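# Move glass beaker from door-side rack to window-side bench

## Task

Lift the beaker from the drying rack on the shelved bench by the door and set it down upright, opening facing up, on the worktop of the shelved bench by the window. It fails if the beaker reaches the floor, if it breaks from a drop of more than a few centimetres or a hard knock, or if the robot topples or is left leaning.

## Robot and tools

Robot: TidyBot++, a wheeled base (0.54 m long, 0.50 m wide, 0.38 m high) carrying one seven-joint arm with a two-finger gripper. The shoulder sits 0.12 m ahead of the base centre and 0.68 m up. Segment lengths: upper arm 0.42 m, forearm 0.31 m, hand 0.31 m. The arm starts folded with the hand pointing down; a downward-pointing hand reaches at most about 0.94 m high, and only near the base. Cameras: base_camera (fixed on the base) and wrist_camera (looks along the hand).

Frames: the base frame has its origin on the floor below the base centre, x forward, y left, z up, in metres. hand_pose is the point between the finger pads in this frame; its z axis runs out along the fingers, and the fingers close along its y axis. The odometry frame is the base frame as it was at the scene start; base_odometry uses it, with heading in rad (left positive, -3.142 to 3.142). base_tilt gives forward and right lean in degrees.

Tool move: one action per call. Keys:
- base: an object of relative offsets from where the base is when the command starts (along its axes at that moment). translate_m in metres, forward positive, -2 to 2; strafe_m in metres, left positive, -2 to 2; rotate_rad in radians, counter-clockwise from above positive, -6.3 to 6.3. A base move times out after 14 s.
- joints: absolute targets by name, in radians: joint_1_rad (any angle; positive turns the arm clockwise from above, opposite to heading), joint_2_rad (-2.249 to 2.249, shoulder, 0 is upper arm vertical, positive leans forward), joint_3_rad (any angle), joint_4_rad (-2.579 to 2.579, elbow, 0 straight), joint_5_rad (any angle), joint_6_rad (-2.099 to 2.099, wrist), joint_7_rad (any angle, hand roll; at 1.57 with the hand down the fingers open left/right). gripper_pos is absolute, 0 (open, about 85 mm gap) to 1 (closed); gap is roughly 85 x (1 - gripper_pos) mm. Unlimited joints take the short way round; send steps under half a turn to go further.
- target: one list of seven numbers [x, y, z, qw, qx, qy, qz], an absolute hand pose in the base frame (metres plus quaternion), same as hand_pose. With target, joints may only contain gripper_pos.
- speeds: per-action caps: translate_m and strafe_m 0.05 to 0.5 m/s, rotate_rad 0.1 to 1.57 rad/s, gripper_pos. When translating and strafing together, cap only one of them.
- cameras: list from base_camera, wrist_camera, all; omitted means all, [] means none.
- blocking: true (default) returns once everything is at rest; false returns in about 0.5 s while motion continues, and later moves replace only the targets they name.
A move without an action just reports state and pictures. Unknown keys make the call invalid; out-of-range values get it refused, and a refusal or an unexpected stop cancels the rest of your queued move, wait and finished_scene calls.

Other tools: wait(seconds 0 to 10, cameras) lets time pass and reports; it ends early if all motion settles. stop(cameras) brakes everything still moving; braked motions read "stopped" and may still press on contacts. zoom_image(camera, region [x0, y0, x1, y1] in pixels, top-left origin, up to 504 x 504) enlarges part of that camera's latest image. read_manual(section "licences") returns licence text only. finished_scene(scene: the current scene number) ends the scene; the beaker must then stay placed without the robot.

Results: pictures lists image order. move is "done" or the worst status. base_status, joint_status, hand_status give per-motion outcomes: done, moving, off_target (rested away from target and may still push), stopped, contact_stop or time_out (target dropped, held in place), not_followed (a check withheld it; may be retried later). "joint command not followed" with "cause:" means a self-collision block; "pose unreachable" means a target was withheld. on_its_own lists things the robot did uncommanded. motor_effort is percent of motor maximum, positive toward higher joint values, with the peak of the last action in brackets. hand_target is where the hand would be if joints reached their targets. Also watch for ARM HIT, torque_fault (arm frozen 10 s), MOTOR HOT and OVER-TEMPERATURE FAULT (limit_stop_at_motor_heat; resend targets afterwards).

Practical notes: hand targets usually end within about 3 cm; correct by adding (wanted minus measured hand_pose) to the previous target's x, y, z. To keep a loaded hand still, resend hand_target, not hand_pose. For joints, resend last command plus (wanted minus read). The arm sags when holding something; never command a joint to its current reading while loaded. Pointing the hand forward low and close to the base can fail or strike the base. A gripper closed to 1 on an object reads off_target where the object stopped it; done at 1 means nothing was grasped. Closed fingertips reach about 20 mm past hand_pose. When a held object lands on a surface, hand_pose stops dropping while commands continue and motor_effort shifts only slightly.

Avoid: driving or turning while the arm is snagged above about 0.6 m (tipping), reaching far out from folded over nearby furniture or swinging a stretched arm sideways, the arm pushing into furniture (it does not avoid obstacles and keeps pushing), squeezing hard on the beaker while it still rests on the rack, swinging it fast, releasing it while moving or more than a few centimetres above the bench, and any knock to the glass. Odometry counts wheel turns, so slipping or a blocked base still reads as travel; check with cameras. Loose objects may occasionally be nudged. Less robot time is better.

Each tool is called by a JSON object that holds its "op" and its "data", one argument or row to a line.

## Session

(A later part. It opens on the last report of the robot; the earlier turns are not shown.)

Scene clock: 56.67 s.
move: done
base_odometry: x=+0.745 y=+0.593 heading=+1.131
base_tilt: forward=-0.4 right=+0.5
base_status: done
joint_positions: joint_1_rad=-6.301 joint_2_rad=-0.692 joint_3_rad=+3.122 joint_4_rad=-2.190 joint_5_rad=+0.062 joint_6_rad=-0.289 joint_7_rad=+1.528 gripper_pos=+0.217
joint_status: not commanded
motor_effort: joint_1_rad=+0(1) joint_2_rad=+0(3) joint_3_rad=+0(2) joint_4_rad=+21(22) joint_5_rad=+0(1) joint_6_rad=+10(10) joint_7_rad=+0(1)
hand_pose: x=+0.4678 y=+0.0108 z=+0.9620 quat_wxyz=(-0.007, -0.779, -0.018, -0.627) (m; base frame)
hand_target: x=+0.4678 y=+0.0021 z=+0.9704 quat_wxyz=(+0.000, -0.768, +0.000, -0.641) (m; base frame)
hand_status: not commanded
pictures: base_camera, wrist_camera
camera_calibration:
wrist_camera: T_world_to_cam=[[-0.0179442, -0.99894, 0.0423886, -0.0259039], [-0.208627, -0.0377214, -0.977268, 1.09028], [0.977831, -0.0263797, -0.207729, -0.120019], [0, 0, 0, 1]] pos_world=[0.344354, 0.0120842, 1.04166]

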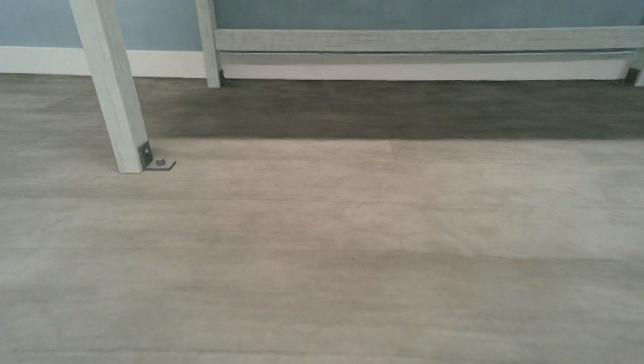

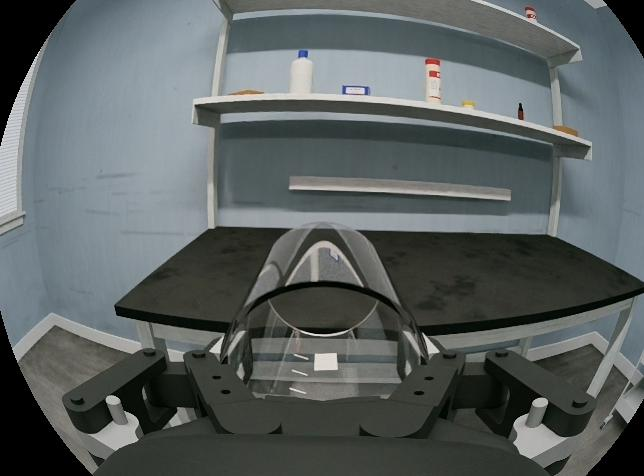

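{"op": "move", "data": {
  "base": {"translate_m":0.45},
  "joints": {"joint_7_rad":-1.55},
  "cameras": []
}}

{"op": "move", "data": {
  "target": [0.5, 0.0, 0.92, 0.208, 0, 0.978, 0]
}}

Scene clock: 60.90 s.
move: done
base_odometry: x=+0.937 y=+1.001 heading=+1.131
base_tilt: forward=-0.4 right=+0.5
base_status: done
joint_positions: joint_1_rad=-6.301 joint_2_rad=-0.690 joint_3_rad=+3.122 joint_4_rad=-2.190 joint_5_rad=+0.062 joint_6_rad=-0.288 joint_7_rad=-1.508 gripper_pos=+0.217
joint_status: all done
motor_effort: joint_1_rad=+0(1) joint_2_rad=+0(3) joint_3_rad=+0(2) joint_4_rad=+21(21) joint_5_rad=+0(1) joint_6_rad=+10(10) joint_7_rad=+0(2)
hand_pose: x=+0.4685 y=+0.0108 z=+0.9613 quat_wxyz=(+0.625, -0.059, +0.777, -0.040) (m; base frame)
hand_target: x=+0.4678 y=+0.0021 z=+0.9704 quat_wxyz=(+0.641, -0.009, +0.767, -0.007) (m; base frame)
hand_status: not commanded
pictures: none
No camera images: "cameras" was empty.

Scene clock: 63.43 s.
move: off_target
base_odometry: x=+0.937 y=+1.001 heading=+1.131
base_tilt: forward=-0.4 right=+0.5
base_status: not commanded
joint_positions: joint_1_rad=-6.079 joint_2_rad=-0.115 joint_3_rad=+2.982 joint_4_rad=-1.353 joint_5_rad=+0.029 joint_6_rad=-1.446 joint_7_rad=-1.508 gripper_pos=+0.217
joint_status: not commanded
motor_effort: joint_1_rad=+0(1) joint_2_rad=-13(14) joint_3_rad=+0(1) joint_4_rad=+17(22) joint_5_rad=+0(1) joint_6_rad=+4(10) joint_7_rad=+0(1)
hand_pose: x=+0.5032 y=-0.0204 z=+0.9227 quat_wxyz=(+0.225, -0.009, +0.974, -0.035) (m; base frame)
hand_target: x=+0.5000 y=+0.0000 z=+0.9200 quat_wxyz=(+0.208, +0.000, +0.978, +0.000) (m; base frame)
hand_status: off_target (0.021 m and 4.6 deg from the pose sent, 0.053 m and 54.2 deg at the start)
pictures: base_camera, wrist_camera
camera_calibration:
wrist_camera: T_world_to_cam=[[-0.0200115, 0.999028, -0.0392696, 0.0622985], [0.900902, 0.0350507, 0.432605, -0.799663], [0.433561, -0.026721, -0.900728, 0.749661], [0, 0, 0, 1]] pos_world=[0.396641, -0.0141775, 1.02363]

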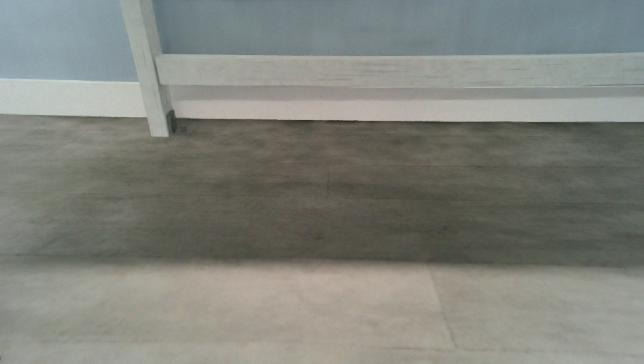

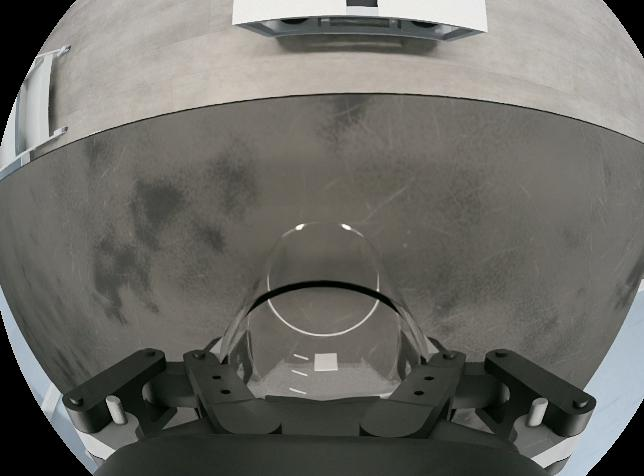

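{"op": "move", "data": {
  "target": [0.515, 0.01, 0.87, 0.13, 0, 0.9915, 0],
  "cameras": ["wrist_camera"]
}}

{"op": "zoom_image", "data": {
  "camera": "wrist_camera",
  "region": [180, 180, 480, 420]
}}

Scene clock: 65.40 s.
move: off_target
base_odometry: x=+0.937 y=+1.001 heading=+1.131
base_tilt: forward=-0.4 right=+0.5
base_status: not commanded
joint_positions: joint_1_rad=-6.254 joint_2_rad=+0.010 joint_3_rad=+3.081 joint_4_rad=-1.351 joint_5_rad=+0.029 joint_6_rad=-1.488 joint_7_rad=-1.556 gripper_pos=+0.217
joint_status: not commanded
motor_effort: joint_1_rad=+0(1) joint_2_rad=-17(19) joint_3_rad=+0(1) joint_4_rad=+17(18) joint_5_rad=+0(1) joint_6_rad=+3(4) joint_7_rad=+0(1)
hand_pose: x=+0.5197 y=+0.0051 z=+0.8703 quat_wxyz=(+0.146, -0.022, +0.989, -0.013) (m; base frame)
hand_target: x=+0.5150 y=+0.0100 z=+0.8700 quat_wxyz=(+0.130, +0.000, +0.992, +0.000) (m; base frame)
hand_status: off_target (0.007 m and 3.5 deg from the pose sent, 0.062 m and 11.8 deg at the start)
pictures: wrist_camera
camera_calibration:
wrist_camera: T_world_to_cam=[[-0.0529272, 0.998588, 0.0045418, 0.0141065], [0.957556, 0.0494608, 0.283974, -0.692999], [0.283348, 0.0193789, -0.958821, 0.824425], [0, 0, 0, 1]] pos_world=[0.430732, 0.0042132, 0.987205]

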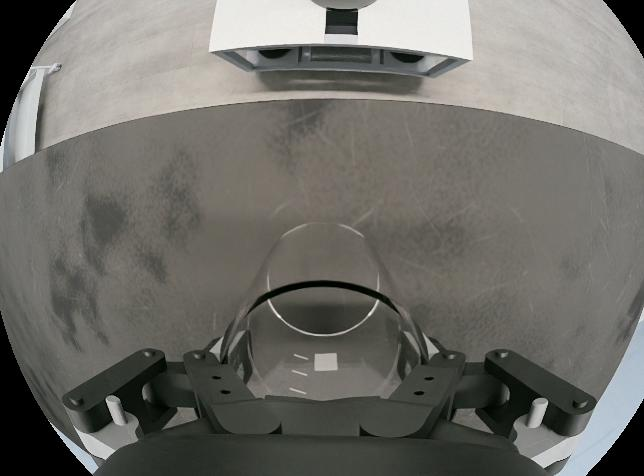

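Scaled by 1.680.

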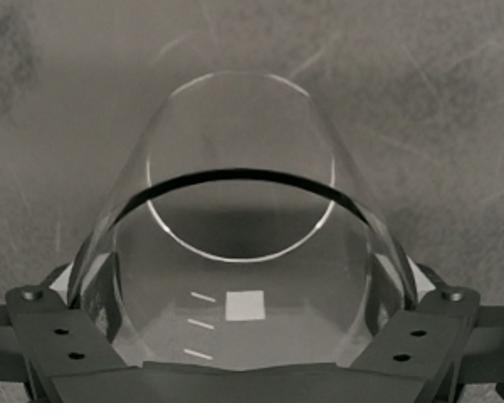

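{"op": "move", "data": {
  "target": [0.512, 0.01, 0.85, 0.13, 0, 0.9915, 0],
  "cameras": []
}}

{"op": "move", "data": {
  "target": [0.512, 0.01, 0.838, 0.13, 0, 0.9915, 0],
  "cameras": ["wrist_camera"]
}}

{"op": "zoom_image", "data": {
  "camera": "wrist_camera",
  "region": [180, 180, 480, 420]
}}

Scene clock: 66.53 s.
move: off_target
base_odometry: x=+0.937 y=+1.001 heading=+1.131
base_tilt: forward=-0.4 right=+0.5
base_status: not commanded
joint_positions: joint_1_rad=-6.288 joint_2_rad=+0.010 joint_3_rad=+3.117 joint_4_rad=-1.406 joint_5_rad=+0.029 joint_6_rad=-1.482 joint_7_rad=-1.556 gripper_pos=+0.217
joint_status: not commanded
motor_effort: joint_1_rad=+0(1) joint_2_rad=-17(18) joint_3_rad=+0(1) joint_4_rad=+17(18) joint_5_rad=+0(1) joint_6_rad=+2(3) joint_7_rad=+0(0)
hand_pose: x=+0.5087 y=+0.0039 z=+0.8492 quat_wxyz=(+0.122, -0.021, +0.992, -0.013) (m; base frame)
hand_target: x=+0.5120 y=+0.0100 z=+0.8500 quat_wxyz=(+0.130, +0.000, +0.992, +0.000) (m; base frame)
hand_status: off_target (0.007 m and 3.0 deg from the pose sent, 0.022 m and 3.5 deg at the start)
pictures: none
No camera images: "cameras" was empty.

Scene clock: 67.23 s.
move: off_target
base_odometry: x=+0.937 y=+1.001 heading=+1.131
base_tilt: forward=-0.4 right=+0.5
base_status: not commanded
joint_positions: joint_1_rad=-6.294 joint_2_rad=+0.010 joint_3_rad=+3.123 joint_4_rad=-1.446 joint_5_rad=+0.029 joint_6_rad=-1.456 joint_7_rad=-1.557 gripper_pos=+0.217
joint_status: not commanded
motor_effort: joint_1_rad=+0(1) joint_2_rad=-17(18) joint_3_rad=+0(0) joint_4_rad=+17(18) joint_5_rad=+1(1) joint_6_rad=+2(3) joint_7_rad=+0(1)
hand_pose: x=+0.5060 y=+0.0039 z=+0.8356 quat_wxyz=(+0.115, -0.022, +0.993, -0.013) (m; base frame)
hand_target: x=+0.5120 y=+0.0100 z=+0.8380 quat_wxyz=(+0.130, +0.000, +0.992, +0.000) (m; base frame)
hand_status: off_target (0.009 m and 3.4 deg from the pose sent, 0.013 m and 3.0 deg at the start)
pictures: wrist_camera
camera_calibration:
wrist_camera: T_world_to_cam=[[-0.0506556, 0.998701, 0.00550734, 0.0127874], [0.973781, 0.0481656, 0.222329, -0.62657], [0.221775, 0.0166251, -0.974956, 0.839666], [0, 0, 0, 1]] pos_world=[0.424573, 0.00344878, 0.957872]

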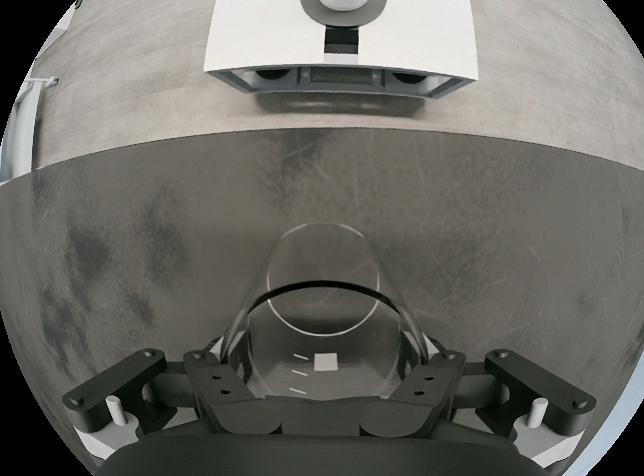

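Scaled by 1.680.

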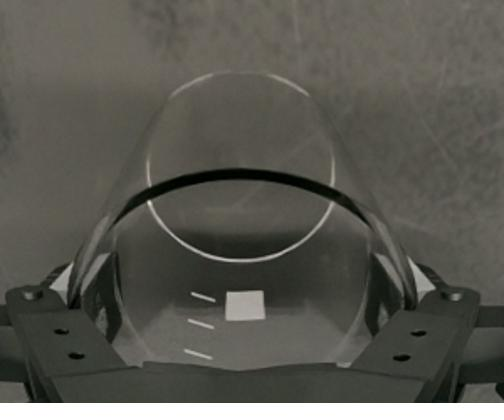

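{"op": "move", "data": {
  "target": [0.514, 0.01, 0.828, 0.13, 0, 0.9915, 0],
  "cameras": []
}}

{"op": "move", "data": {
  "target": [0.514, 0.01, 0.818, 0.13, 0, 0.9915, 0],
  "cameras": ["wrist_camera"]
}}

{"op": "zoom_image", "data": {
  "camera": "wrist_camera",
  "region": [180, 180, 480, 420]
}}

Scene clock: 68.10 s.
move: off_target
base_odometry: x=+0.937 y=+1.001 heading=+1.131
base_tilt: forward=-0.4 right=+0.5
base_status: not commanded
joint_positions: joint_1_rad=-6.294 joint_2_rad=+0.010 joint_3_rad=+3.123 joint_4_rad=-1.475 joint_5_rad=+0.029 joint_6_rad=-1.427 joint_7_rad=-1.557 gripper_pos=+0.217
joint_status: not commanded
motor_effort: joint_1_rad=+0(1) joint_2_rad=-17(18) joint_3_rad=+0(1) joint_4_rad=+17(18) joint_5_rad=+0(1) joint_6_rad=+2(2) joint_7_rad=+0(0)
hand_pose: x=+0.5071 y=+0.0040 z=+0.8266 quat_wxyz=(+0.115, -0.022, +0.993, -0.013) (m; base frame)
hand_target: x=+0.5140 y=+0.0100 z=+0.8280 quat_wxyz=(+0.130, +0.000, +0.992, +0.000) (m; base frame)
hand_status: off_target (0.009 m and 3.4 deg from the pose sent, 0.013 m and 3.4 deg at the start)
pictures: none
No camera images: "cameras" was empty.

Scene clock: 68.77 s.
move: off_target
base_odometry: x=+0.937 y=+1.001 heading=+1.131
base_tilt: forward=-0.4 right=+0.5
base_status: not commanded
joint_positions: joint_1_rad=-6.294 joint_2_rad=+0.003 joint_3_rad=+3.123 joint_4_rad=-1.492 joint_5_rad=+0.029 joint_6_rad=-1.398 joint_7_rad=-1.557 gripper_pos=+0.217
joint_status: not commanded
motor_effort: joint_1_rad=+0(1) joint_2_rad=-14(17) joint_3_rad=+1(1) joint_4_rad=+14(17) joint_5_rad=+0(1) joint_6_rad=+3(3) joint_7_rad=+0(0)
hand_pose: x=+0.5101 y=+0.0040 z=+0.8246 quat_wxyz=(+0.124, -0.022, +0.992, -0.013) (m; base frame)
hand_target: x=+0.5140 y=+0.0100 z=+0.8180 quat_wxyz=(+0.130, +0.000, +0.992, +0.000) (m; base frame)
hand_status: off_target (0.010 m and 3.0 deg from the pose sent, 0.013 m and 3.4 deg at the start)
pictures: wrist_camera
camera_calibration:
wrist_camera: T_world_to_cam=[[-0.0517086, 0.99865, 0.0048995, 0.0140177], [0.969372, 0.0490119, 0.240656, -0.641051], [0.240092, 0.0171934, -0.970598, 0.815095], [0, 0, 0, 1]] pos_world=[0.426444, 0.00340606, 0.945334]

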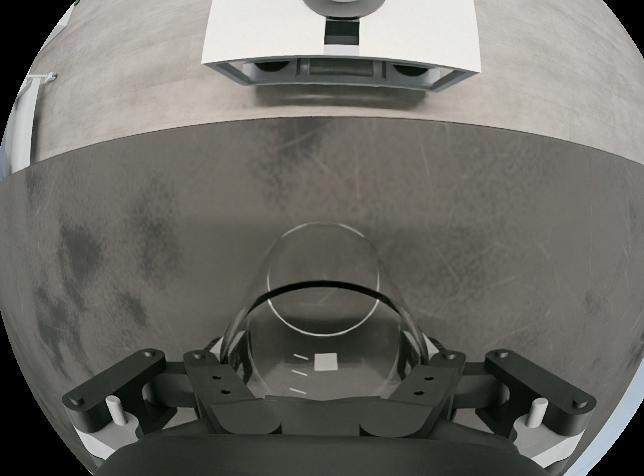

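Scaled by 1.680.

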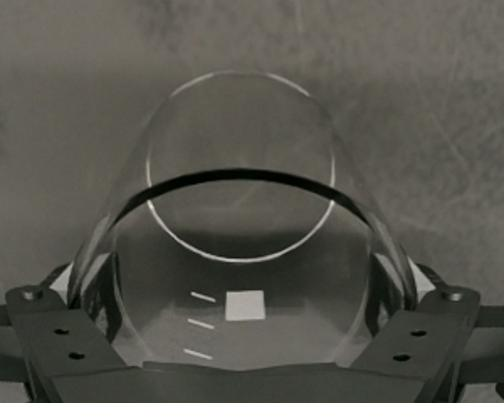

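{"op": "move", "data": {
  "target": [0.514, 0.01, 0.808, 0.13, 0, 0.9915, 0],
  "cameras": ["wrist_camera"]
}}

{"op": "zoom_image", "data": {
  "camera": "wrist_camera",
  "region": [180, 180, 480, 420]
}}

Scene clock: 69.87 s.
move: off_target
base_odometry: x=+0.937 y=+1.001 heading=+1.131
base_tilt: forward=-0.4 right=+0.5
base_status: not commanded
joint_positions: joint_1_rad=-6.294 joint_2_rad=-0.011 joint_3_rad=+3.123 joint_4_rad=-1.511 joint_5_rad=+0.029 joint_6_rad=-1.368 joint_7_rad=-1.557 gripper_pos=+0.217
joint_status: not commanded
motor_effort: joint_1_rad=+0(1) joint_2_rad=-11(14) joint_3_rad=+0(1) joint_4_rad=+12(14) joint_5_rad=+1(1) joint_6_rad=+3(3) joint_7_rad=+0(1)
hand_pose: x=+0.5118 y=+0.0042 z=+0.8252 quat_wxyz=(+0.136, -0.022, +0.990, -0.013) (m; base frame)
hand_target: x=+0.5140 y=+0.0100 z=+0.8080 quat_wxyz=(+0.130, +0.000, +0.992, +0.000) (m; base frame)
hand_status: off_target (0.018 m and 3.1 deg from the pose sent, 0.018 m and 3.0 deg at the start)
pictures: wrist_camera
camera_calibration:
wrist_camera: T_world_to_cam=[[-0.0525446, 0.99861, 0.00405854, 0.0150406], [0.962973, 0.0495925, 0.264996, -0.659614], [0.264426, 0.0178324, -0.964241, 0.797627], [0, 0, 0, 1]] pos_world=[0.425067, 0.00346859, 0.943838]

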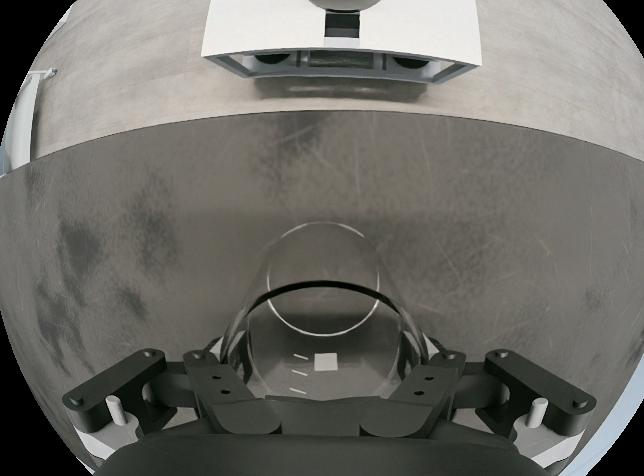

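Scaled by 1.680.

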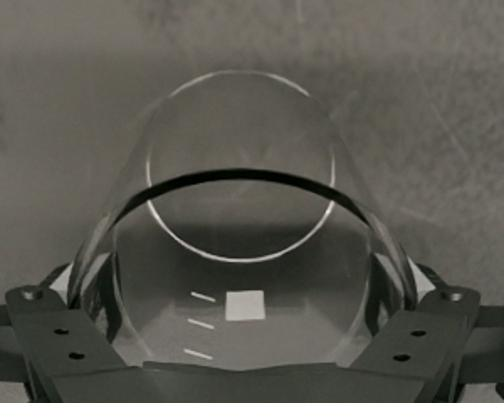

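{"op": "move", "data": {
  "target": [0.514, 0.01, 0.825, 0.13, 0, 0.9915, 0],
  "cameras": []
}}

{"op": "move", "data": {
  "joints": {"gripper_pos":0.15},
  "cameras": ["wrist_camera"]
}}

{"op": "zoom_image", "data": {
  "camera": "wrist_camera",
  "region": [180, 180, 480, 420]
}}

Scene clock: 70.93 s.
move: off_target
base_odometry: x=+0.937 y=+1.001 heading=+1.131
base_tilt: forward=-0.4 right=+0.5
base_status: not commanded
joint_positions: joint_1_rad=-6.294 joint_2_rad=-0.007 joint_3_rad=+3.123 joint_4_rad=-1.505 joint_5_rad=+0.029 joint_6_rad=-1.373 joint_7_rad=-1.557 gripper_pos=+0.217
joint_status: not commanded
motor_effort: joint_1_rad=+0(1) joint_2_rad=-17(17) joint_3_rad=+1(1) joint_4_rad=+17(17) joint_5_rad=+0(1) joint_6_rad=+3(3) joint_7_rad=+0(1)
hand_pose: x=+0.5126 y=+0.0042 z=+0.8256 quat_wxyz=(+0.135, -0.022, +0.990, -0.013) (m; base frame)
hand_target: x=+0.5140 y=+0.0100 z=+0.8250 quat_wxyz=(+0.130, +0.000, +0.992, +0.000) (m; base frame)
hand_status: off_target (0.006 m and 3.0 deg from the pose sent, 0.006 m and 3.1 deg at the start)
pictures: none
No camera images: "cameras" was empty.

Scene clock: 71.57 s.
move: done
base_odometry: x=+0.937 y=+1.001 heading=+1.131
base_tilt: forward=-0.4 right=+0.5
base_status: not commanded
joint_positions: joint_1_rad=-6.294 joint_2_rad=-0.007 joint_3_rad=+3.123 joint_4_rad=-1.505 joint_5_rad=+0.029 joint_6_rad=-1.373 joint_7_rad=-1.557 gripper_pos=+0.150
joint_status: all done
motor_effort: joint_1_rad=+0(1) joint_2_rad=-16(17) joint_3_rad=+1(1) joint_4_rad=+16(17) joint_5_rad=+0(1) joint_6_rad=+2(3) joint_7_rad=+0(1)
hand_pose: x=+0.5126 y=+0.0042 z=+0.8256 quat_wxyz=(+0.135, -0.022, +0.990, -0.013) (m; base frame)
hand_target: x=+0.5140 y=+0.0100 z=+0.8250 quat_wxyz=(+0.130, +0.000, +0.992, +0.000) (m; base frame)
hand_status: not commanded
pictures: wrist_camera
camera_calibration:
wrist_camera: T_world_to_cam=[[-0.0524073, 0.998617, 0.0042009, 0.0148881], [0.963671, 0.0494692, 0.262471, -0.658771], [0.2619, 0.0178037, -0.964931, 0.79963], [0, 0, 0, 1]] pos_world=[0.426195, 0.00348497, 0.944433]

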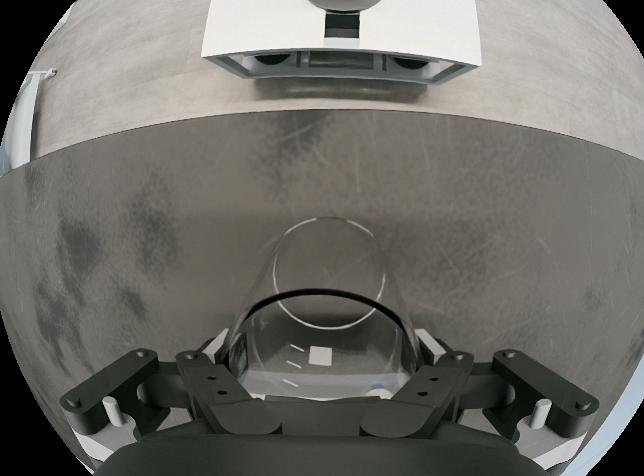

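Scaled by 1.680.

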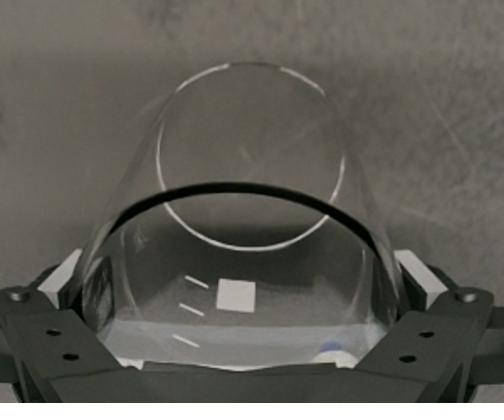

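{"op": "move", "data": {
  "joints": {"gripper_pos":0.0},
  "cameras": []
}}

{"op": "move", "data": {
  "target": [0.49, 0.01, 0.93, 0.13, 0, 0.9915, 0],
  "cameras": ["wrist_camera"]
}}

{"op": "move", "data": {
  "base": {"translate_m":-0.3},
  "cameras": []
}}

{"op": "move", "data": {
  "target": [0.55, 0.0, 0.90, 0.66, 0, 0.75, 0],
  "cameras": ["wrist_camera"]
}}

Scene clock: 72.83 s.
move: done
base_odometry: x=+0.937 y=+1.001 heading=+1.131
base_tilt: forward=-0.4 right=+0.5
base_status: not commanded
joint_positions: joint_1_rad=-6.294 joint_2_rad=-0.007 joint_3_rad=+3.123 joint_4_rad=-1.505 joint_5_rad=+0.029 joint_6_rad=-1.373 joint_7_rad=-1.557 gripper_pos=+0.000
joint_status: all done
motor_effort: joint_1_rad=+0(0) joint_2_rad=-16(16) joint_3_rad=+0(1) joint_4_rad=+17(17) joint_5_rad=+0(1) joint_6_rad=+2(3) joint_7_rad=+0(0)
hand_pose: x=+0.5126 y=+0.0042 z=+0.8256 quat_wxyz=(+0.135, -0.022, +0.990, -0.013) (m; base frame)
hand_target: x=+0.5140 y=+0.0100 z=+0.8250 quat_wxyz=(+0.130, +0.000, +0.992, +0.000) (m; base frame)
hand_status: not commanded
pictures: none
No camera images: "cameras" was empty.

Scene clock: 74.30 s.
move: off_target
base_odometry: x=+0.937 y=+1.001 heading=+1.131
base_tilt: forward=-0.4 right=+0.5
base_status: not commanded
joint_positions: joint_1_rad=-6.294 joint_2_rad=-0.007 joint_3_rad=+3.123 joint_4_rad=-1.158 joint_5_rad=+0.029 joint_6_rad=-1.686 joint_7_rad=-1.557 gripper_pos=+0.000
joint_status: not commanded
motor_effort: joint_1_rad=+0(1) joint_2_rad=-15(17) joint_3_rad=+0(1) joint_4_rad=+15(17) joint_5_rad=+0(1) joint_6_rad=+2(3) joint_7_rad=+0(1)
hand_pose: x=+0.4962 y=+0.0036 z=+0.9338 quat_wxyz=(+0.152, -0.017, +0.988, -0.013) (m; base frame)
hand_target: x=+0.4900 y=+0.0100 z=+0.9300 quat_wxyz=(+0.130, +0.000, +0.992, +0.000) (m; base frame)
hand_status: off_target (0.010 m and 3.5 deg from the pose sent, 0.107 m and 3.0 deg at the start)
pictures: wrist_camera
camera_calibration:
wrist_camera: T_world_to_cam=[[-0.0439313, 0.999018, 0.0057398, 0.0085112], [0.954622, 0.0402836, 0.295083, -0.697303], [0.294562, 0.0184427, -0.955454, 0.883305], [0, 0, 0, 1]] pos_world=[0.405846, 0.00329647, 1.04967]

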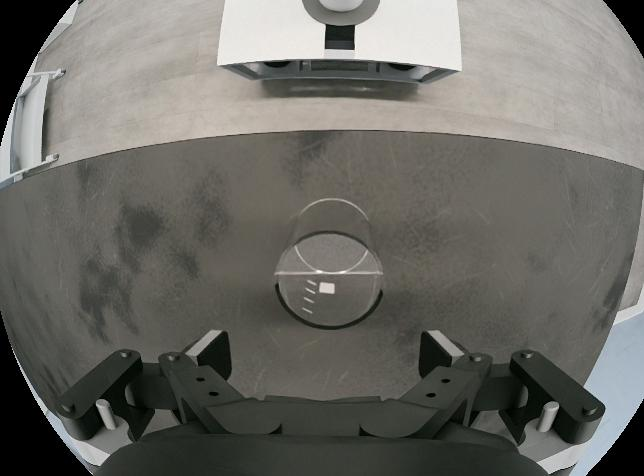

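Scene clock: 76.20 s.
move: done
base_odometry: x=+0.809 y=+0.729 heading=+1.131
base_tilt: forward=-0.4 right=+0.5
base_status: done
joint_positions: joint_1_rad=-6.295 joint_2_rad=+0.000 joint_3_rad=+3.123 joint_4_rad=-1.156 joint_5_rad=+0.029 joint_6_rad=-1.697 joint_7_rad=-1.557 gripper_pos=+0.000
joint_status: not commanded
motor_effort: joint_1_rad=+0(3) joint_2_rad=-15(19) joint_3_rad=+0(2) joint_4_rad=+15(16) joint_5_rad=+0(2) joint_6_rad=+2(3) joint_7_rad=+0(1)
hand_pose: x=+0.4951 y=+0.0037 z=+0.9309 quat_wxyz=(+0.144, -0.018, +0.989, -0.013) (m; base frame)
hand_target: x=+0.4900 y=+0.0100 z=+0.9300 quat_wxyz=(+0.130, +0.000, +0.992, +0.000) (m; base frame)
hand_status: not commanded
pictures: none
No camera images: "cameras" was empty.

Scene clock: 79.63 s.
move: off_target
base_odometry: x=+0.809 y=+0.729 heading=+1.131
base_tilt: forward=-0.4 right=+0.5
base_status: not commanded
joint_positions: joint_1_rad=-5.566 joint_2_rad=-0.436 joint_3_rad=+2.774 joint_4_rad=-2.371 joint_5_rad=-2.150 joint_6_rad=-0.544 joint_7_rad=+0.540 gripper_pos=+0.000
joint_status: not commanded
motor_effort: joint_1_rad=+1(2) joint_2_rad=-3(16) joint_3_rad=+3(4) joint_4_rad=+18(19) joint_5_rad=-3(6) joint_6_rad=-5(5) joint_7_rad=+0(1)
hand_pose: x=+0.5535 y=+0.0109 z=+0.9036 quat_wxyz=(+0.660, -0.018, +0.751, +0.020) (m; base frame)
hand_target: x=+0.5500 y=+0.0000 z=+0.9000 quat_wxyz=(+0.661, +0.000, +0.751, +0.000) (m; base frame)
hand_status: off_target (0.012 m and 3.1 deg from the pose sent, 0.063 m and 66.2 deg at the start)
pictures: wrist_camera
camera_calibration:
wrist_camera: T_world_to_cam=[[-0.091175, 0.995799, 0.00848548, 0.0276083], [0.132628, 0.00369739, 0.991159, -0.916963], [0.986964, 0.0914943, -0.132407, -0.290334], [0, 0, 0, 1]] pos_world=[0.410681, 0.00246195, 0.87018]

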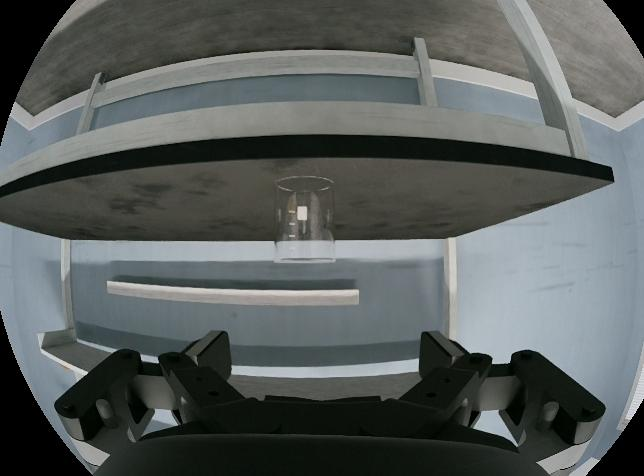

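{"op": "move", "data": {
  "target": [0.67, -0.01, 0.81, 0.7, 0, 0.714, 0],
  "cameras": ["wrist_camera"]
}}

Scene clock: 82.53 s.
move: off_target
base_odometry: x=+0.809 y=+0.729 heading=+1.131
base_tilt: forward=-0.4 right=+0.5
base_status: not commanded
joint_positions: joint_1_rad=-6.447 joint_2_rad=+0.190 joint_3_rad=+3.386 joint_4_rad=-2.420 joint_5_rad=-2.985 joint_6_rad=-1.024 joint_7_rad=+1.427 gripper_pos=+0.000
joint_status: not commanded
motor_effort: joint_1_rad=+0(1) joint_2_rad=-19(19) joint_3_rad=+1(4) joint_4_rad=+13(19) joint_5_rad=-1(4) joint_6_rad=-9(9) joint_7_rad=+0(1)
hand_pose: x=+0.6706 y=+0.0063 z=+0.8178 quat_wxyz=(+0.699, -0.013, +0.715, +0.026) (m; base frame)
hand_target: x=+0.6700 y=-0.0100 z=+0.8100 quat_wxyz=(+0.700, +0.000, +0.714, +0.000) (m; base frame)
hand_status: off_target (0.018 m and 3.3 deg from the pose sent, 0.151 m and 6.9 deg at the start)
pictures: wrist_camera
camera_calibration:
wrist_camera: T_world_to_cam=[[-0.0935266, 0.995463, 0.0175133, 0.0377746], [0.0271852, -0.0150305, 0.999517, -0.783469], [0.995246, 0.0939575, -0.0256561, -0.509739], [0, 0, 0, 1]] pos_world=[0.532148, -0.0014853, 0.769352]

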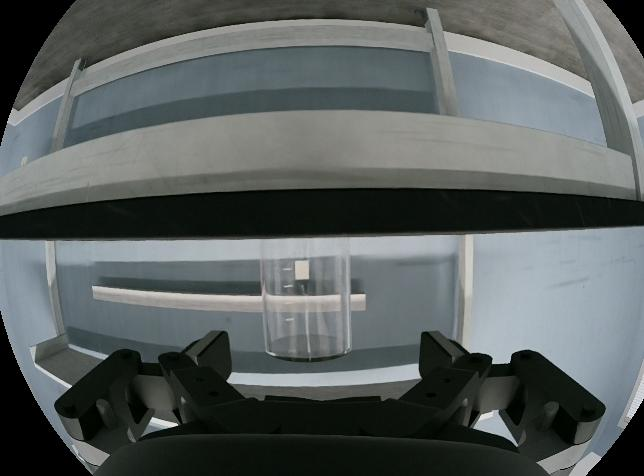

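{"op": "move", "data": {
  "target": [0.71, -0.015, 0.803, 0.702, 0.0186, 0.712, -0.018],
  "cameras": ["wrist_camera"]
}}

Scene clock: 84.97 s.
move: off_target
base_odometry: x=+0.809 y=+0.729 heading=+1.131
base_tilt: forward=-0.4 right=+0.5
base_status: not commanded
joint_positions: joint_1_rad=-6.126 joint_2_rad=+0.291 joint_3_rad=+2.944 joint_4_rad=-2.338 joint_5_rad=-3.175 joint_6_rad=-1.025 joint_7_rad=+1.643 gripper_pos=+0.000
joint_status: not commanded
motor_effort: joint_1_rad=+0(1) joint_2_rad=-21(22) joint_3_rad=-1(1) joint_4_rad=+13(13) joint_5_rad=+1(2) joint_6_rad=-9(9) joint_7_rad=+0(1)
hand_pose: x=+0.7021 y=+0.0041 z=+0.8032 quat_wxyz=(+0.696, -0.002, +0.718, +0.002) (m; base frame)
hand_target: x=+0.7100 y=-0.0150 z=+0.8030 quat_wxyz=(+0.702, +0.019, +0.712, -0.018) (m; base frame)
hand_status: off_target (0.021 m and 3.4 deg from the pose sent, 0.047 m and 6.2 deg at the start)
pictures: wrist_camera
camera_calibration:
wrist_camera: T_world_to_cam=[[-0.0442098, 0.999022, -0.000203365, 0.0228021], [0.0351071, 0.00175704, 0.999382, -0.775241], [0.998405, 0.0441754, -0.0351505, -0.535677], [0, 0, 0, 1]] pos_world=[0.563047, 0.00224601, 0.755938]

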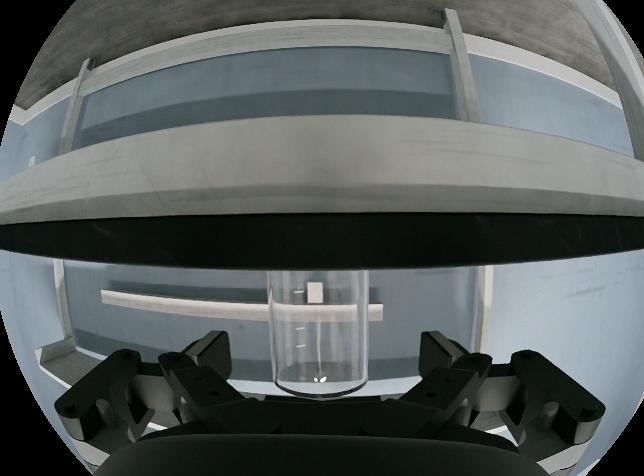

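{"op": "move", "data": {
  "target": [0.718, -0.019, 0.818, 0.702, 0.0186, 0.712, -0.018],
  "cameras": []
}}

{"op": "move", "data": {
  "target": [0.77, -0.019, 0.818, 0.702, 0.0186, 0.712, -0.018],
  "cameras": ["wrist_camera"]
}}

Scene clock: 86.33 s.
move: off_target
base_odometry: x=+0.809 y=+0.729 heading=+1.131
base_tilt: forward=-0.4 right=+0.5
base_status: not commanded
joint_positions: joint_1_rad=-6.098 joint_2_rad=+0.291 joint_3_rad=+2.930 joint_4_rad=-2.288 joint_5_rad=-3.175 joint_6_rad=-1.005 joint_7_rad=+1.645 gripper_pos=+0.000
joint_status: not commanded
motor_effort: joint_1_rad=+1(1) joint_2_rad=-22(22) joint_3_rad=-1(1) joint_4_rad=+13(13) joint_5_rad=+1(2) joint_6_rad=-9(9) joint_7_rad=+0(1)
hand_pose: x=+0.7156 y=-0.0058 z=+0.8213 quat_wxyz=(+0.707, +0.005, +0.707, -0.002) (m; base frame)
hand_target: x=+0.7180 y=-0.0190 z=+0.8180 quat_wxyz=(+0.702, +0.019, +0.712, -0.018) (m; base frame)
hand_status: off_target (0.014 m and 2.5 deg from the pose sent, 0.032 m and 3.4 deg at the start)
pictures: none
No camera images: "cameras" was empty.

Scene clock: 87.40 s.
move: off_target
base_odometry: x=+0.809 y=+0.729 heading=+1.131
base_tilt: forward=-0.4 right=+0.5
base_status: not commanded
joint_positions: joint_1_rad=-6.097 joint_2_rad=+0.357 joint_3_rad=+2.912 joint_4_rad=-2.138 joint_5_rad=-3.180 joint_6_rad=-0.975 joint_7_rad=+1.683 gripper_pos=+0.000
joint_status: not commanded
motor_effort: joint_1_rad=+0(1) joint_2_rad=-24(25) joint_3_rad=-1(2) joint_4_rad=+14(15) joint_5_rad=+1(1) joint_6_rad=-9(9) joint_7_rad=+0(1)
hand_pose: x=+0.7627 y=-0.0036 z=+0.8463 quat_wxyz=(+0.727, +0.000, +0.687, -0.006) (m; base frame)
hand_target: x=+0.7700 y=-0.0190 z=+0.8180 quat_wxyz=(+0.702, +0.019, +0.712, -0.018) (m; base frame)
hand_status: off_target (0.033 m and 4.8 deg from the pose sent, 0.056 m and 2.5 deg at the start)
pictures: wrist_camera
camera_calibration:
wrist_camera: T_world_to_cam=[[-0.0298328, 0.999472, -0.0128447, 0.0328622], [-0.0520818, 0.0112787, 0.998579, -0.753203], [0.998197, 0.0304594, 0.0517179, -0.667666], [0, 0, 0, 1]] pos_world=[0.628215, -0.00401305, 0.787085]

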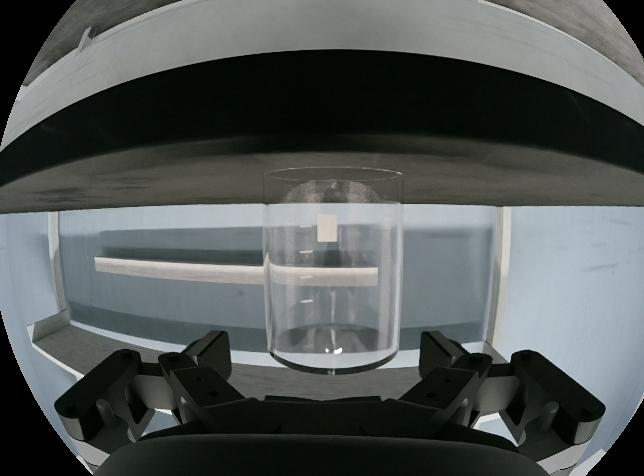

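{"op": "move", "data": {
  "target": [0.772, -0.016, 0.795, 0.683, 0.0186, 0.73, -0.018],
  "cameras": ["wrist_camera"]
}}

Scene clock: 88.40 s.
move: off_target
base_odometry: x=+0.809 y=+0.729 heading=+1.131
base_tilt: forward=-0.4 right=+0.5
base_status: not commanded
joint_positions: joint_1_rad=-6.079 joint_2_rad=+0.381 joint_3_rad=+2.875 joint_4_rad=-2.137 joint_5_rad=-3.210 joint_6_rad=-0.945 joint_7_rad=+1.720 gripper_pos=+0.000
joint_status: not commanded
motor_effort: joint_1_rad=+0(1) joint_2_rad=-25(26) joint_3_rad=-2(2) joint_4_rad=+14(15) joint_5_rad=+1(1) joint_6_rad=-9(9) joint_7_rad=+0(0)
hand_pose: x=+0.7661 y=-0.0011 z=+0.8230 quat_wxyz=(+0.708, +0.000, +0.706, -0.008) (m; base frame)
hand_target: x=+0.7720 y=-0.0160 z=+0.7950 quat_wxyz=(+0.683, +0.019, +0.730, -0.018) (m; base frame)
hand_status: off_target (0.032 m and 4.7 deg from the pose sent, 0.054 m and 7.5 deg at the start)
pictures: wrist_camera
camera_calibration:
wrist_camera: T_world_to_cam=[[-0.0274774, 0.999538, -0.0129615, 0.0284459], [0.00101797, 0.0129943, 0.999915, -0.771623], [0.999622, 0.0274619, -0.00137455, -0.627309], [0, 0, 0, 1]] pos_world=[0.628639, -0.00117894, 0.771064]

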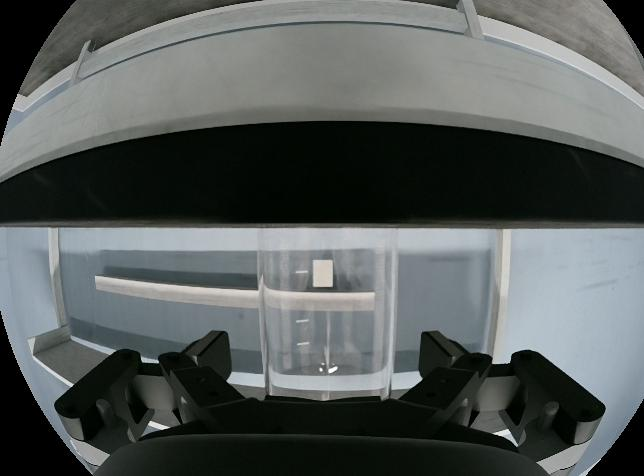

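{"op": "move", "data": {
  "target": [0.812, -0.016, 0.792, 0.683, 0.0186, 0.73, -0.018],
  "cameras": ["wrist_camera"]
}}

Scene clock: 89.67 s.
move: off_target
base_odometry: x=+0.809 y=+0.729 heading=+1.131
base_tilt: forward=-0.4 right=+0.5
base_status: not commanded
joint_positions: joint_1_rad=-6.079 joint_2_rad=+0.452 joint_3_rad=+2.874 joint_4_rad=-2.015 joint_5_rad=-3.216 joint_6_rad=-0.901 joint_7_rad=+1.749 gripper_pos=+0.000
joint_status: not commanded
motor_effort: joint_1_rad=+0(1) joint_2_rad=-28(28) joint_3_rad=-2(2) joint_4_rad=+14(15) joint_5_rad=+1(2) joint_6_rad=-9(9) joint_7_rad=+0(0)
hand_pose: x=+0.8059 y=-0.0077 z=+0.8237 quat_wxyz=(+0.711, +0.002, +0.703, -0.013) (m; base frame)
hand_target: x=+0.8120 y=-0.0160 z=+0.7920 quat_wxyz=(+0.683, +0.019, +0.730, -0.018) (m; base frame)
hand_status: off_target (0.033 m and 4.8 deg from the pose sent, 0.057 m and 4.7 deg at the start)
pictures: wrist_camera
camera_calibration:
wrist_camera: T_world_to_cam=[[-0.0159997, 0.99972, -0.0174221, 0.0306168], [-0.00537196, 0.0173381, 0.999835, -0.767021], [0.999858, 0.0160907, 0.00509305, -0.672544], [0, 0, 0, 1]] pos_world=[0.668817, -0.00648782, 0.770853]

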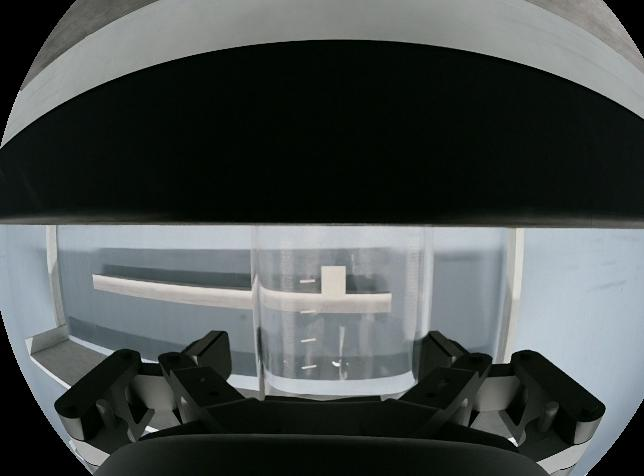

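{"op": "move", "data": {
  "target": [0.812, -0.007, 0.792, 0.683, 0.0186, 0.73, -0.018],
  "cameras": ["wrist_camera"]
}}

Scene clock: 90.53 s.
move: off_target
base_odometry: x=+0.809 y=+0.729 heading=+1.131
base_tilt: forward=-0.4 right=+0.5
base_status: not commanded
joint_positions: joint_1_rad=-6.088 joint_2_rad=+0.452 joint_3_rad=+2.874 joint_4_rad=-2.015 joint_5_rad=-3.247 joint_6_rad=-0.901 joint_7_rad=+1.764 gripper_pos=+0.000
joint_status: not commanded
motor_effort: joint_1_rad=+1(1) joint_2_rad=-28(28) joint_3_rad=-2(3) joint_4_rad=+14(15) joint_5_rad=+2(2) joint_6_rad=-8(9) joint_7_rad=+0(1)
hand_pose: x=+0.8057 y=-0.0094 z=+0.8223 quat_wxyz=(+0.709, +0.010, +0.705, -0.017) (m; base frame)
hand_target: x=+0.8120 y=-0.0070 z=+0.7920 quat_wxyz=(+0.683, +0.019, +0.730, -0.018) (m; base frame)
hand_status: off_target (0.031 m and 4.3 deg from the pose sent, 0.032 m and 4.8 deg at the start)
pictures: wrist_camera
camera_calibration:
wrist_camera: T_world_to_cam=[[-0.000734209, 0.999923, -0.012424, 0.0158278], [-0.000718065, 0.0124235, 0.999923, -0.769431], [0.999999, 0.000743073, 0.000708888, -0.669016], [0, 0, 0, 1]] pos_world=[0.668475, -0.00577048, 0.770042]

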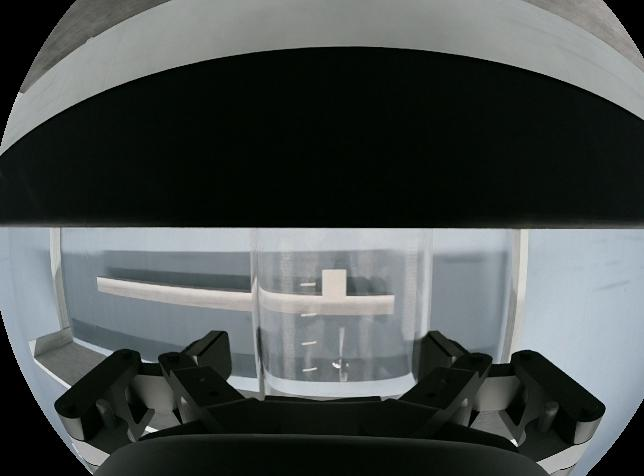

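{"op": "move", "data": {
  "target": [0.812, 0.006, 0.792, 0.683, 0.012, 0.73, -0.012],
  "cameras": ["wrist_camera"]
}}

Scene clock: 91.27 s.
move: off_target
base_odometry: x=+0.809 y=+0.729 heading=+1.131
base_tilt: forward=-0.4 right=+0.5
base_status: not commanded
joint_positions: joint_1_rad=-6.096 joint_2_rad=+0.452 joint_3_rad=+2.874 joint_4_rad=-2.015 joint_5_rad=-3.250 joint_6_rad=-0.901 joint_7_rad=+1.768 gripper_pos=+0.000
joint_status: not commanded
motor_effort: joint_1_rad=+0(1) joint_2_rad=-28(28) joint_3_rad=-2(2) joint_4_rad=+15(15) joint_5_rad=+1(2) joint_6_rad=-9(9) joint_7_rad=+0(0)
hand_pose: x=+0.8058 y=-0.0040 z=+0.8222 quat_wxyz=(+0.709, +0.006, +0.705, -0.016) (m; base frame)
hand_target: x=+0.8120 y=+0.0060 z=+0.7920 quat_wxyz=(+0.683, +0.012, +0.730, -0.012) (m; base frame)
hand_status: off_target (0.032 m and 4.2 deg from the pose sent, 0.035 m and 4.2 deg at the start)
pictures: wrist_camera
camera_calibration:
wrist_camera: T_world_to_cam=[[-0.00717286, 0.999863, -0.0149485, 0.0177453], [-0.000277384, 0.0149469, 0.999888, -0.769687], [0.999974, 0.00717621, 0.000170135, -0.668558], [0, 0, 0, 1]] pos_world=[0.668454, -0.00144078, 0.76998]

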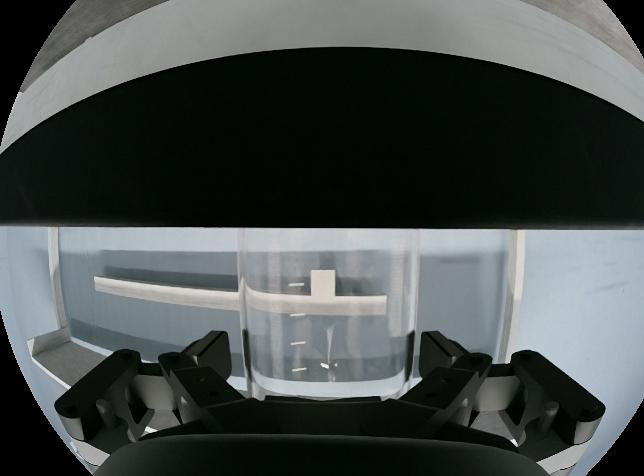

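{"op": "move", "data": {
  "joints": {"gripper_pos":0.4},
  "cameras": []
}}

{"op": "move", "data": {
  "target": [0.812, 0.0, 0.86, 0.683, 0.012, 0.73, -0.012],
  "cameras": ["wrist_camera"]
}}

Scene clock: 92.27 s.
move: off_target
base_odometry: x=+0.809 y=+0.729 heading=+1.131
base_tilt: forward=-0.4 right=+0.5
base_status: not commanded
joint_positions: joint_1_rad=-6.096 joint_2_rad=+0.452 joint_3_rad=+2.874 joint_4_rad=-2.015 joint_5_rad=-3.251 joint_6_rad=-0.901 joint_7_rad=+1.768 gripper_pos=+0.230
joint_status: gripper_pos off_target (ended at +0.230, target +0.400)
motor_effort: joint_1_rad=+0(1) joint_2_rad=-28(28) joint_3_rad=-1(3) joint_4_rad=+14(15) joint_5_rad=+1(2) joint_6_rad=-8(9) joint_7_rad=+0(1)
hand_pose: x=+0.8058 y=-0.0041 z=+0.8222 quat_wxyz=(+0.709, +0.007, +0.705, -0.016) (m; base frame)
hand_target: x=+0.8120 y=+0.0060 z=+0.7920 quat_wxyz=(+0.683, +0.012, +0.730, -0.012) (m; base frame)
hand_status: not commanded
pictures: none
No camera images: "cameras" was empty.

Scene clock: 93.60 s.
move: off_target
base_odometry: x=+0.809 y=+0.729 heading=+1.131
base_tilt: forward=-0.3 right=+0.5
base_status: not commanded
joint_positions: joint_1_rad=-6.011 joint_2_rad=+0.402 joint_3_rad=+2.748 joint_4_rad=-1.928 joint_5_rad=-3.319 joint_6_rad=-0.692 joint_7_rad=+1.864 gripper_pos=+0.230
joint_status: not commanded
motor_effort: joint_1_rad=+0(1) joint_2_rad=-28(29) joint_3_rad=-3(3) joint_4_rad=+17(17) joint_5_rad=+2(2) joint_6_rad=-9(10) joint_7_rad=+0(1)
hand_pose: x=+0.8138 y=+0.0062 z=+0.8439 quat_wxyz=(+0.685, +0.000, +0.729, -0.008) (m; base frame)
hand_target: x=+0.8120 y=+0.0000 z=+0.8600 quat_wxyz=(+0.683, +0.012, +0.730, -0.012) (m; base frame)
hand_status: off_target (0.017 m and 1.5 deg from the pose sent, 0.039 m and 4.2 deg at the start)
pictures: wrist_camera
camera_calibration:
wrist_camera: T_world_to_cam=[[-0.0275925, 0.999561, -0.01082, 0.0210616], [0.0672761, 0.0126565, 0.997654, -0.844645], [0.997353, 0.0267999, -0.0675958, -0.617449], [0, 0, 0, 1]] pos_world=[0.67322, 0.00618548, 0.801154]

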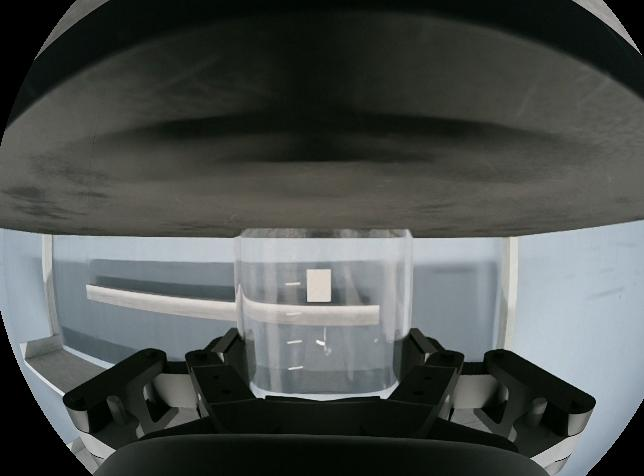

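{"op": "move", "data": {
  "target": [0.805, 0.0, 0.915, 0.69, 0.012, 0.72, -0.012],
  "cameras": []
}}

{"op": "move", "data": {
  "joints": {"joint_7_rad":-1.25},
  "cameras": ["wrist_camera"]
}}

Scene clock: 95.03 s.
move: off_target
base_odometry: x=+0.809 y=+0.729 heading=+1.131
base_tilt: forward=-0.4 right=+0.5
base_status: not commanded
joint_positions: joint_1_rad=-5.957 joint_2_rad=+0.313 joint_3_rad=+2.695 joint_4_rad=-1.860 joint_5_rad=-3.376 joint_6_rad=-0.571 joint_7_rad=+1.914 gripper_pos=+0.230
joint_status: not commanded
motor_effort: joint_1_rad=+0(1) joint_2_rad=-26(30) joint_3_rad=-3(3) joint_4_rad=+19(19) joint_5_rad=+2(3) joint_6_rad=-10(10) joint_7_rad=+0(1)
hand_pose: x=+0.8081 y=+0.0023 z=+0.9052 quat_wxyz=(+0.696, +0.003, +0.718, -0.012) (m; base frame)
hand_target: x=+0.8050 y=+0.0000 z=+0.9150 quat_wxyz=(+0.692, +0.012, +0.722, -0.012) (m; base frame)
hand_status: off_target (0.011 m and 1.3 deg from the pose sent, 0.072 m and 1.9 deg at the start)
pictures: none
No camera images: "cameras" was empty.

Scene clock: 98.40 s.
move: done
base_odometry: x=+0.809 y=+0.729 heading=+1.131
base_tilt: forward=-0.4 right=+0.5
base_status: not commanded
joint_positions: joint_1_rad=-5.957 joint_2_rad=+0.313 joint_3_rad=+2.695 joint_4_rad=-1.860 joint_5_rad=-3.376 joint_6_rad=-0.571 joint_7_rad=+4.991 gripper_pos=+0.230
joint_status: all done
motor_effort: joint_1_rad=+0(1) joint_2_rad=-26(27) joint_3_rad=-3(3) joint_4_rad=+19(19) joint_5_rad=+2(3) joint_6_rad=-9(10) joint_7_rad=+0(2)
hand_pose: x=+0.8081 y=+0.0023 z=+0.9052 quat_wxyz=(+0.010, -0.717, +0.026, -0.696) (m; base frame)
hand_target: x=+0.8050 y=+0.0000 z=+0.9150 quat_wxyz=(+0.010, -0.721, +0.035, -0.692) (m; base frame)
hand_status: not commanded
pictures: wrist_camera
camera_calibration:
wrist_camera: T_world_to_cam=[[-0.0613676, -0.996991, -0.0473652, 0.0904353], [-0.0251229, 0.0489825, -0.998484, 0.976102], [0.997799, -0.0600846, -0.0280532, -0.643486], [0, 0, 0, 1]] pos_world=[0.672142, 0.00368766, 0.960853]

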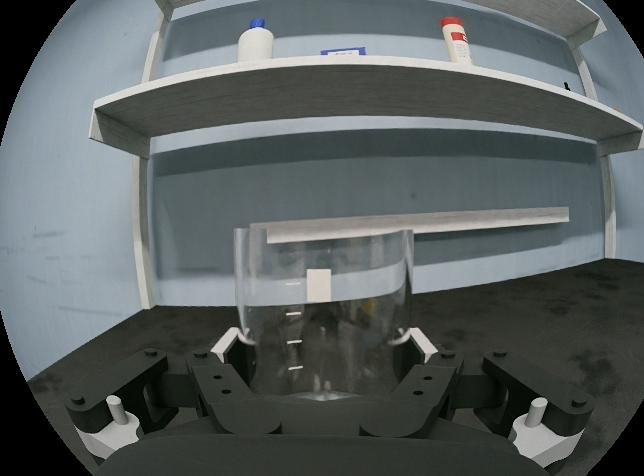

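{"op": "move", "data": {
  "target": [0.805, 0.0, 0.865, 0, 0.7, 0, 0.714],
  "cameras": []
}}

{"op": "move", "data": {
  "target": [0.805, 0.0, 0.845, 0, 0.7, 0, 0.714],
  "cameras": ["wrist_camera"]
}}

Scene clock: 101.70 s.
move: off_target
base_odometry: x=+0.809 y=+0.729 heading=+1.131
base_tilt: forward=-0.4 right=+0.5
base_status: not commanded
joint_positions: joint_1_rad=-5.456 joint_2_rad=+0.939 joint_3_rad=+1.633 joint_4_rad=-1.935 joint_5_rad=-3.477 joint_6_rad=-1.009 joint_7_rad=+5.962 gripper_pos=+0.230
joint_status: not commanded
motor_effort: joint_1_rad=+0(1) joint_2_rad=-26(28) joint_3_rad=-14(15) joint_4_rad=+11(19) joint_5_rad=+8(8) joint_6_rad=-3(10) joint_7_rad=+0(1)
hand_pose: x=+0.8081 y=+0.0185 z=+0.8795 quat_wxyz=(+0.004, -0.683, -0.026, -0.730) (m; base frame)
hand_target: x=+0.8050 y=+0.0000 z=+0.8650 quat_wxyz=(+0.000, -0.700, +0.000, -0.714) (m; base frame)
hand_status: off_target (0.024 m and 4.0 deg from the pose sent, 0.040 m and 4.3 deg at the start)
pictures: none
No camera images: "cameras" was empty.

Scene clock: 102.43 s.
move: off_target
base_odometry: x=+0.809 y=+0.729 heading=+1.131
base_tilt: forward=-0.4 right=+0.5
base_status: not commanded
joint_positions: joint_1_rad=-5.456 joint_2_rad=+0.977 joint_3_rad=+1.633 joint_4_rad=-1.968 joint_5_rad=-3.477 joint_6_rad=-1.046 joint_7_rad=+5.962 gripper_pos=+0.230
joint_status: not commanded
motor_effort: joint_1_rad=+0(1) joint_2_rad=-27(28) joint_3_rad=-15(16) joint_4_rad=+10(11) joint_5_rad=+8(9) joint_6_rad=-3(4) joint_7_rad=+0(1)
hand_pose: x=+0.8047 y=+0.0144 z=+0.8560 quat_wxyz=(+0.008, -0.694, -0.016, -0.720) (m; base frame)
hand_target: x=+0.8050 y=+0.0000 z=+0.8450 quat_wxyz=(+0.000, -0.700, +0.000, -0.714) (m; base frame)
hand_status: off_target (0.018 m and 2.3 deg from the pose sent, 0.039 m and 4.0 deg at the start)
pictures: wrist_camera
camera_calibration:
wrist_camera: T_world_to_cam=[[-0.00381045, -0.999911, 0.0127689, 0.00222053], [0.0422256, -0.0129185, -0.999025, 0.873452], [0.999101, -0.00326756, 0.0422711, -0.702865], [0, 0, 0, 1]] pos_world=[0.66536, 0.0112073, 0.902282]

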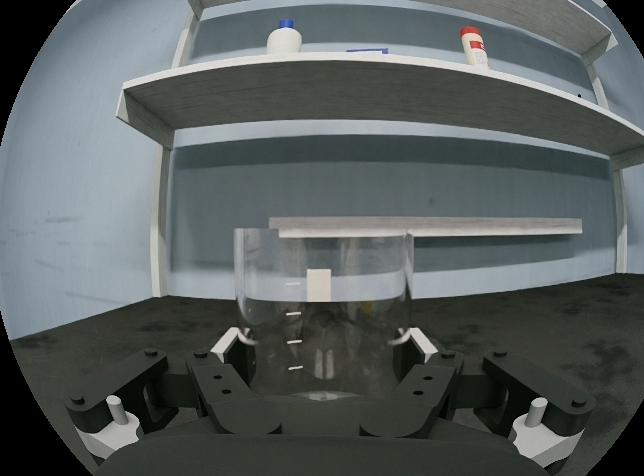

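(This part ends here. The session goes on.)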